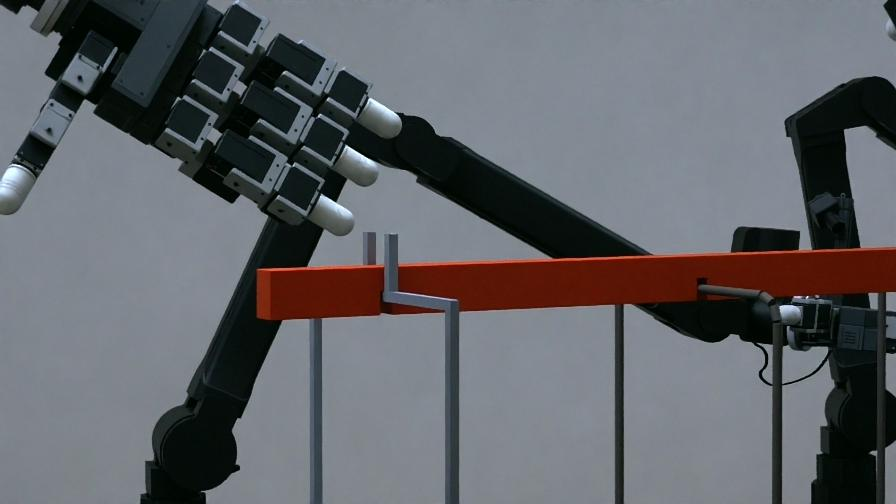

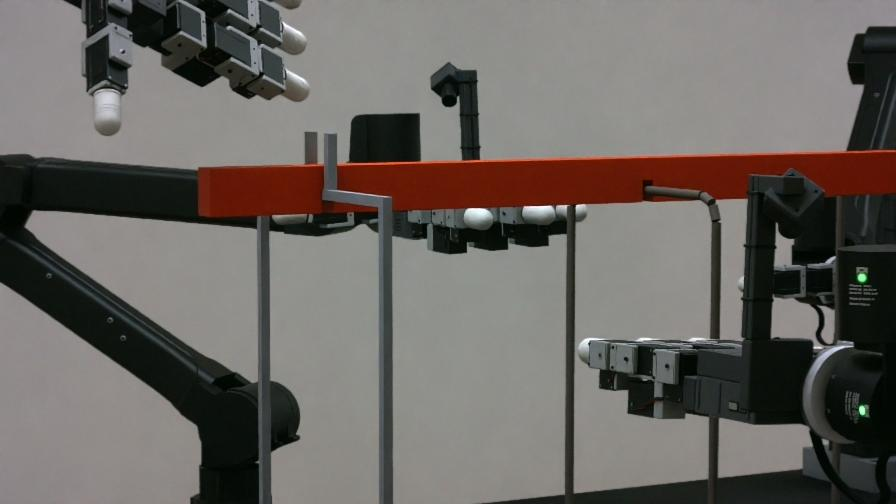

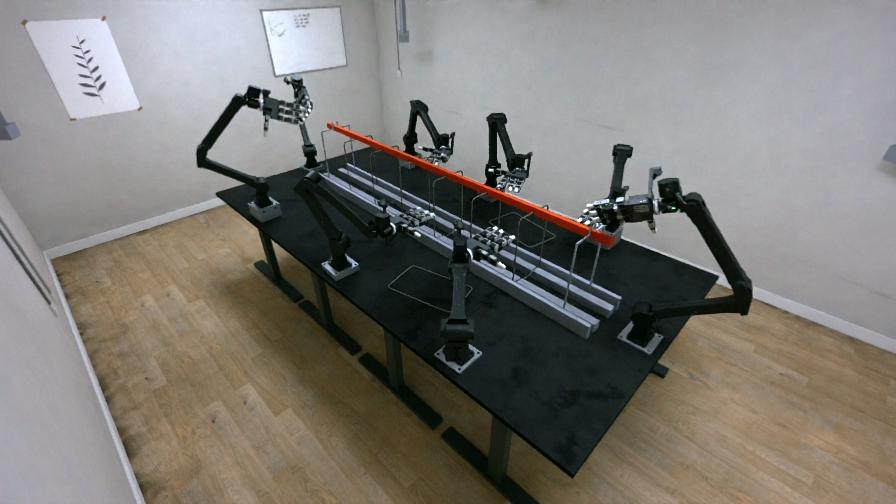

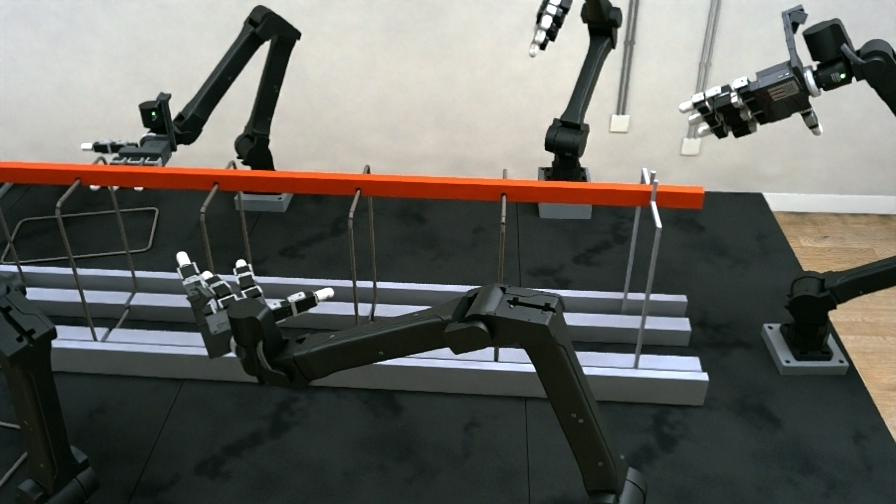

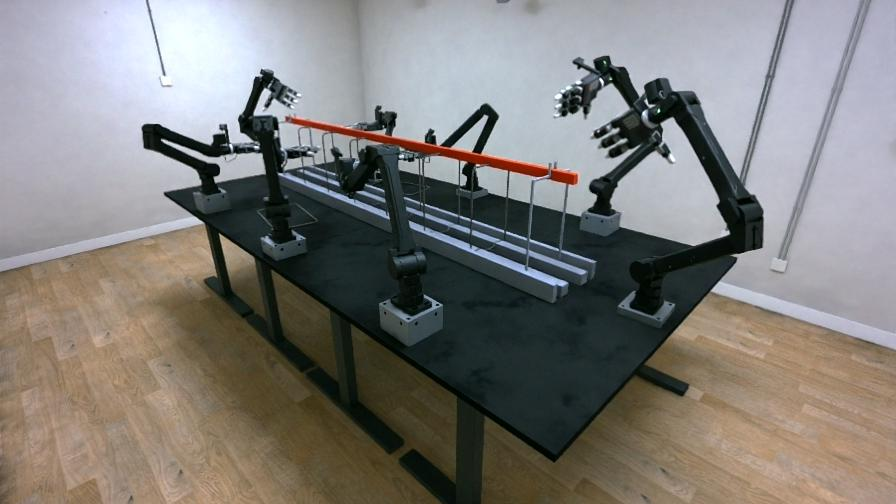

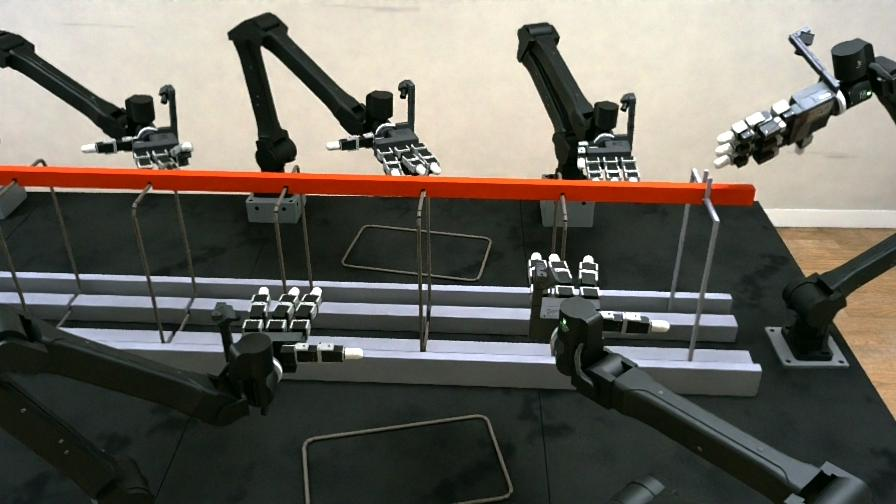

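Scaled by 2.291.

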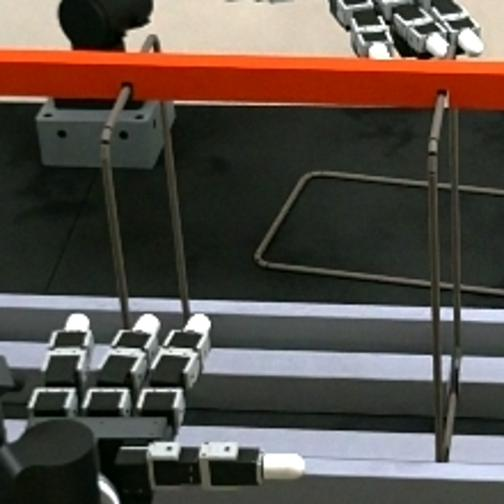

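Scaled by 2.191.

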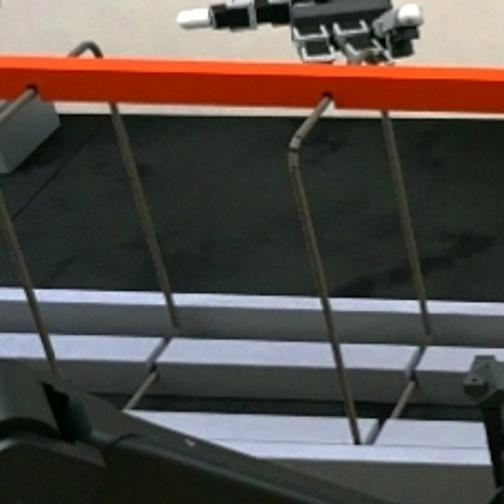

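Scaled by 1.800.

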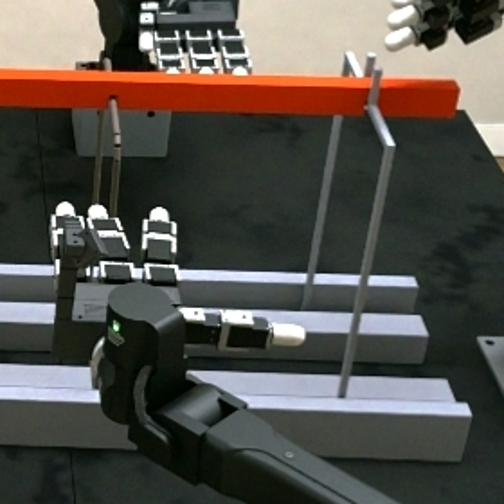

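Scaled by 2.100.

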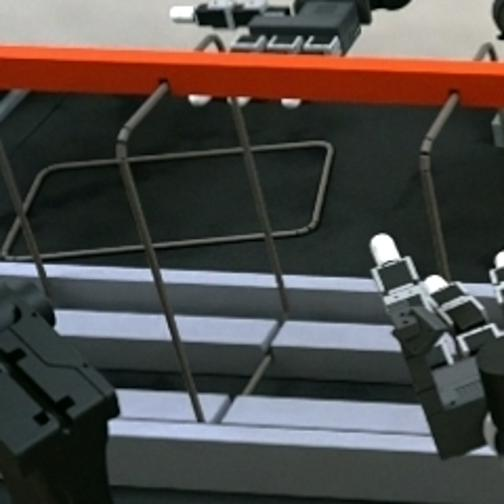

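Scaled by 1.680.

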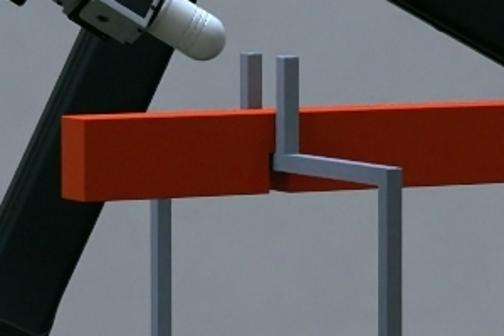

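Scaled by 1.440.

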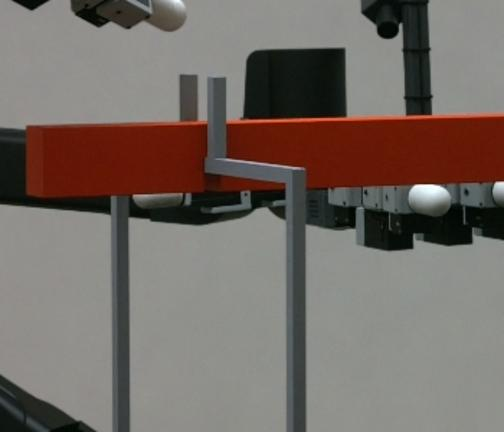

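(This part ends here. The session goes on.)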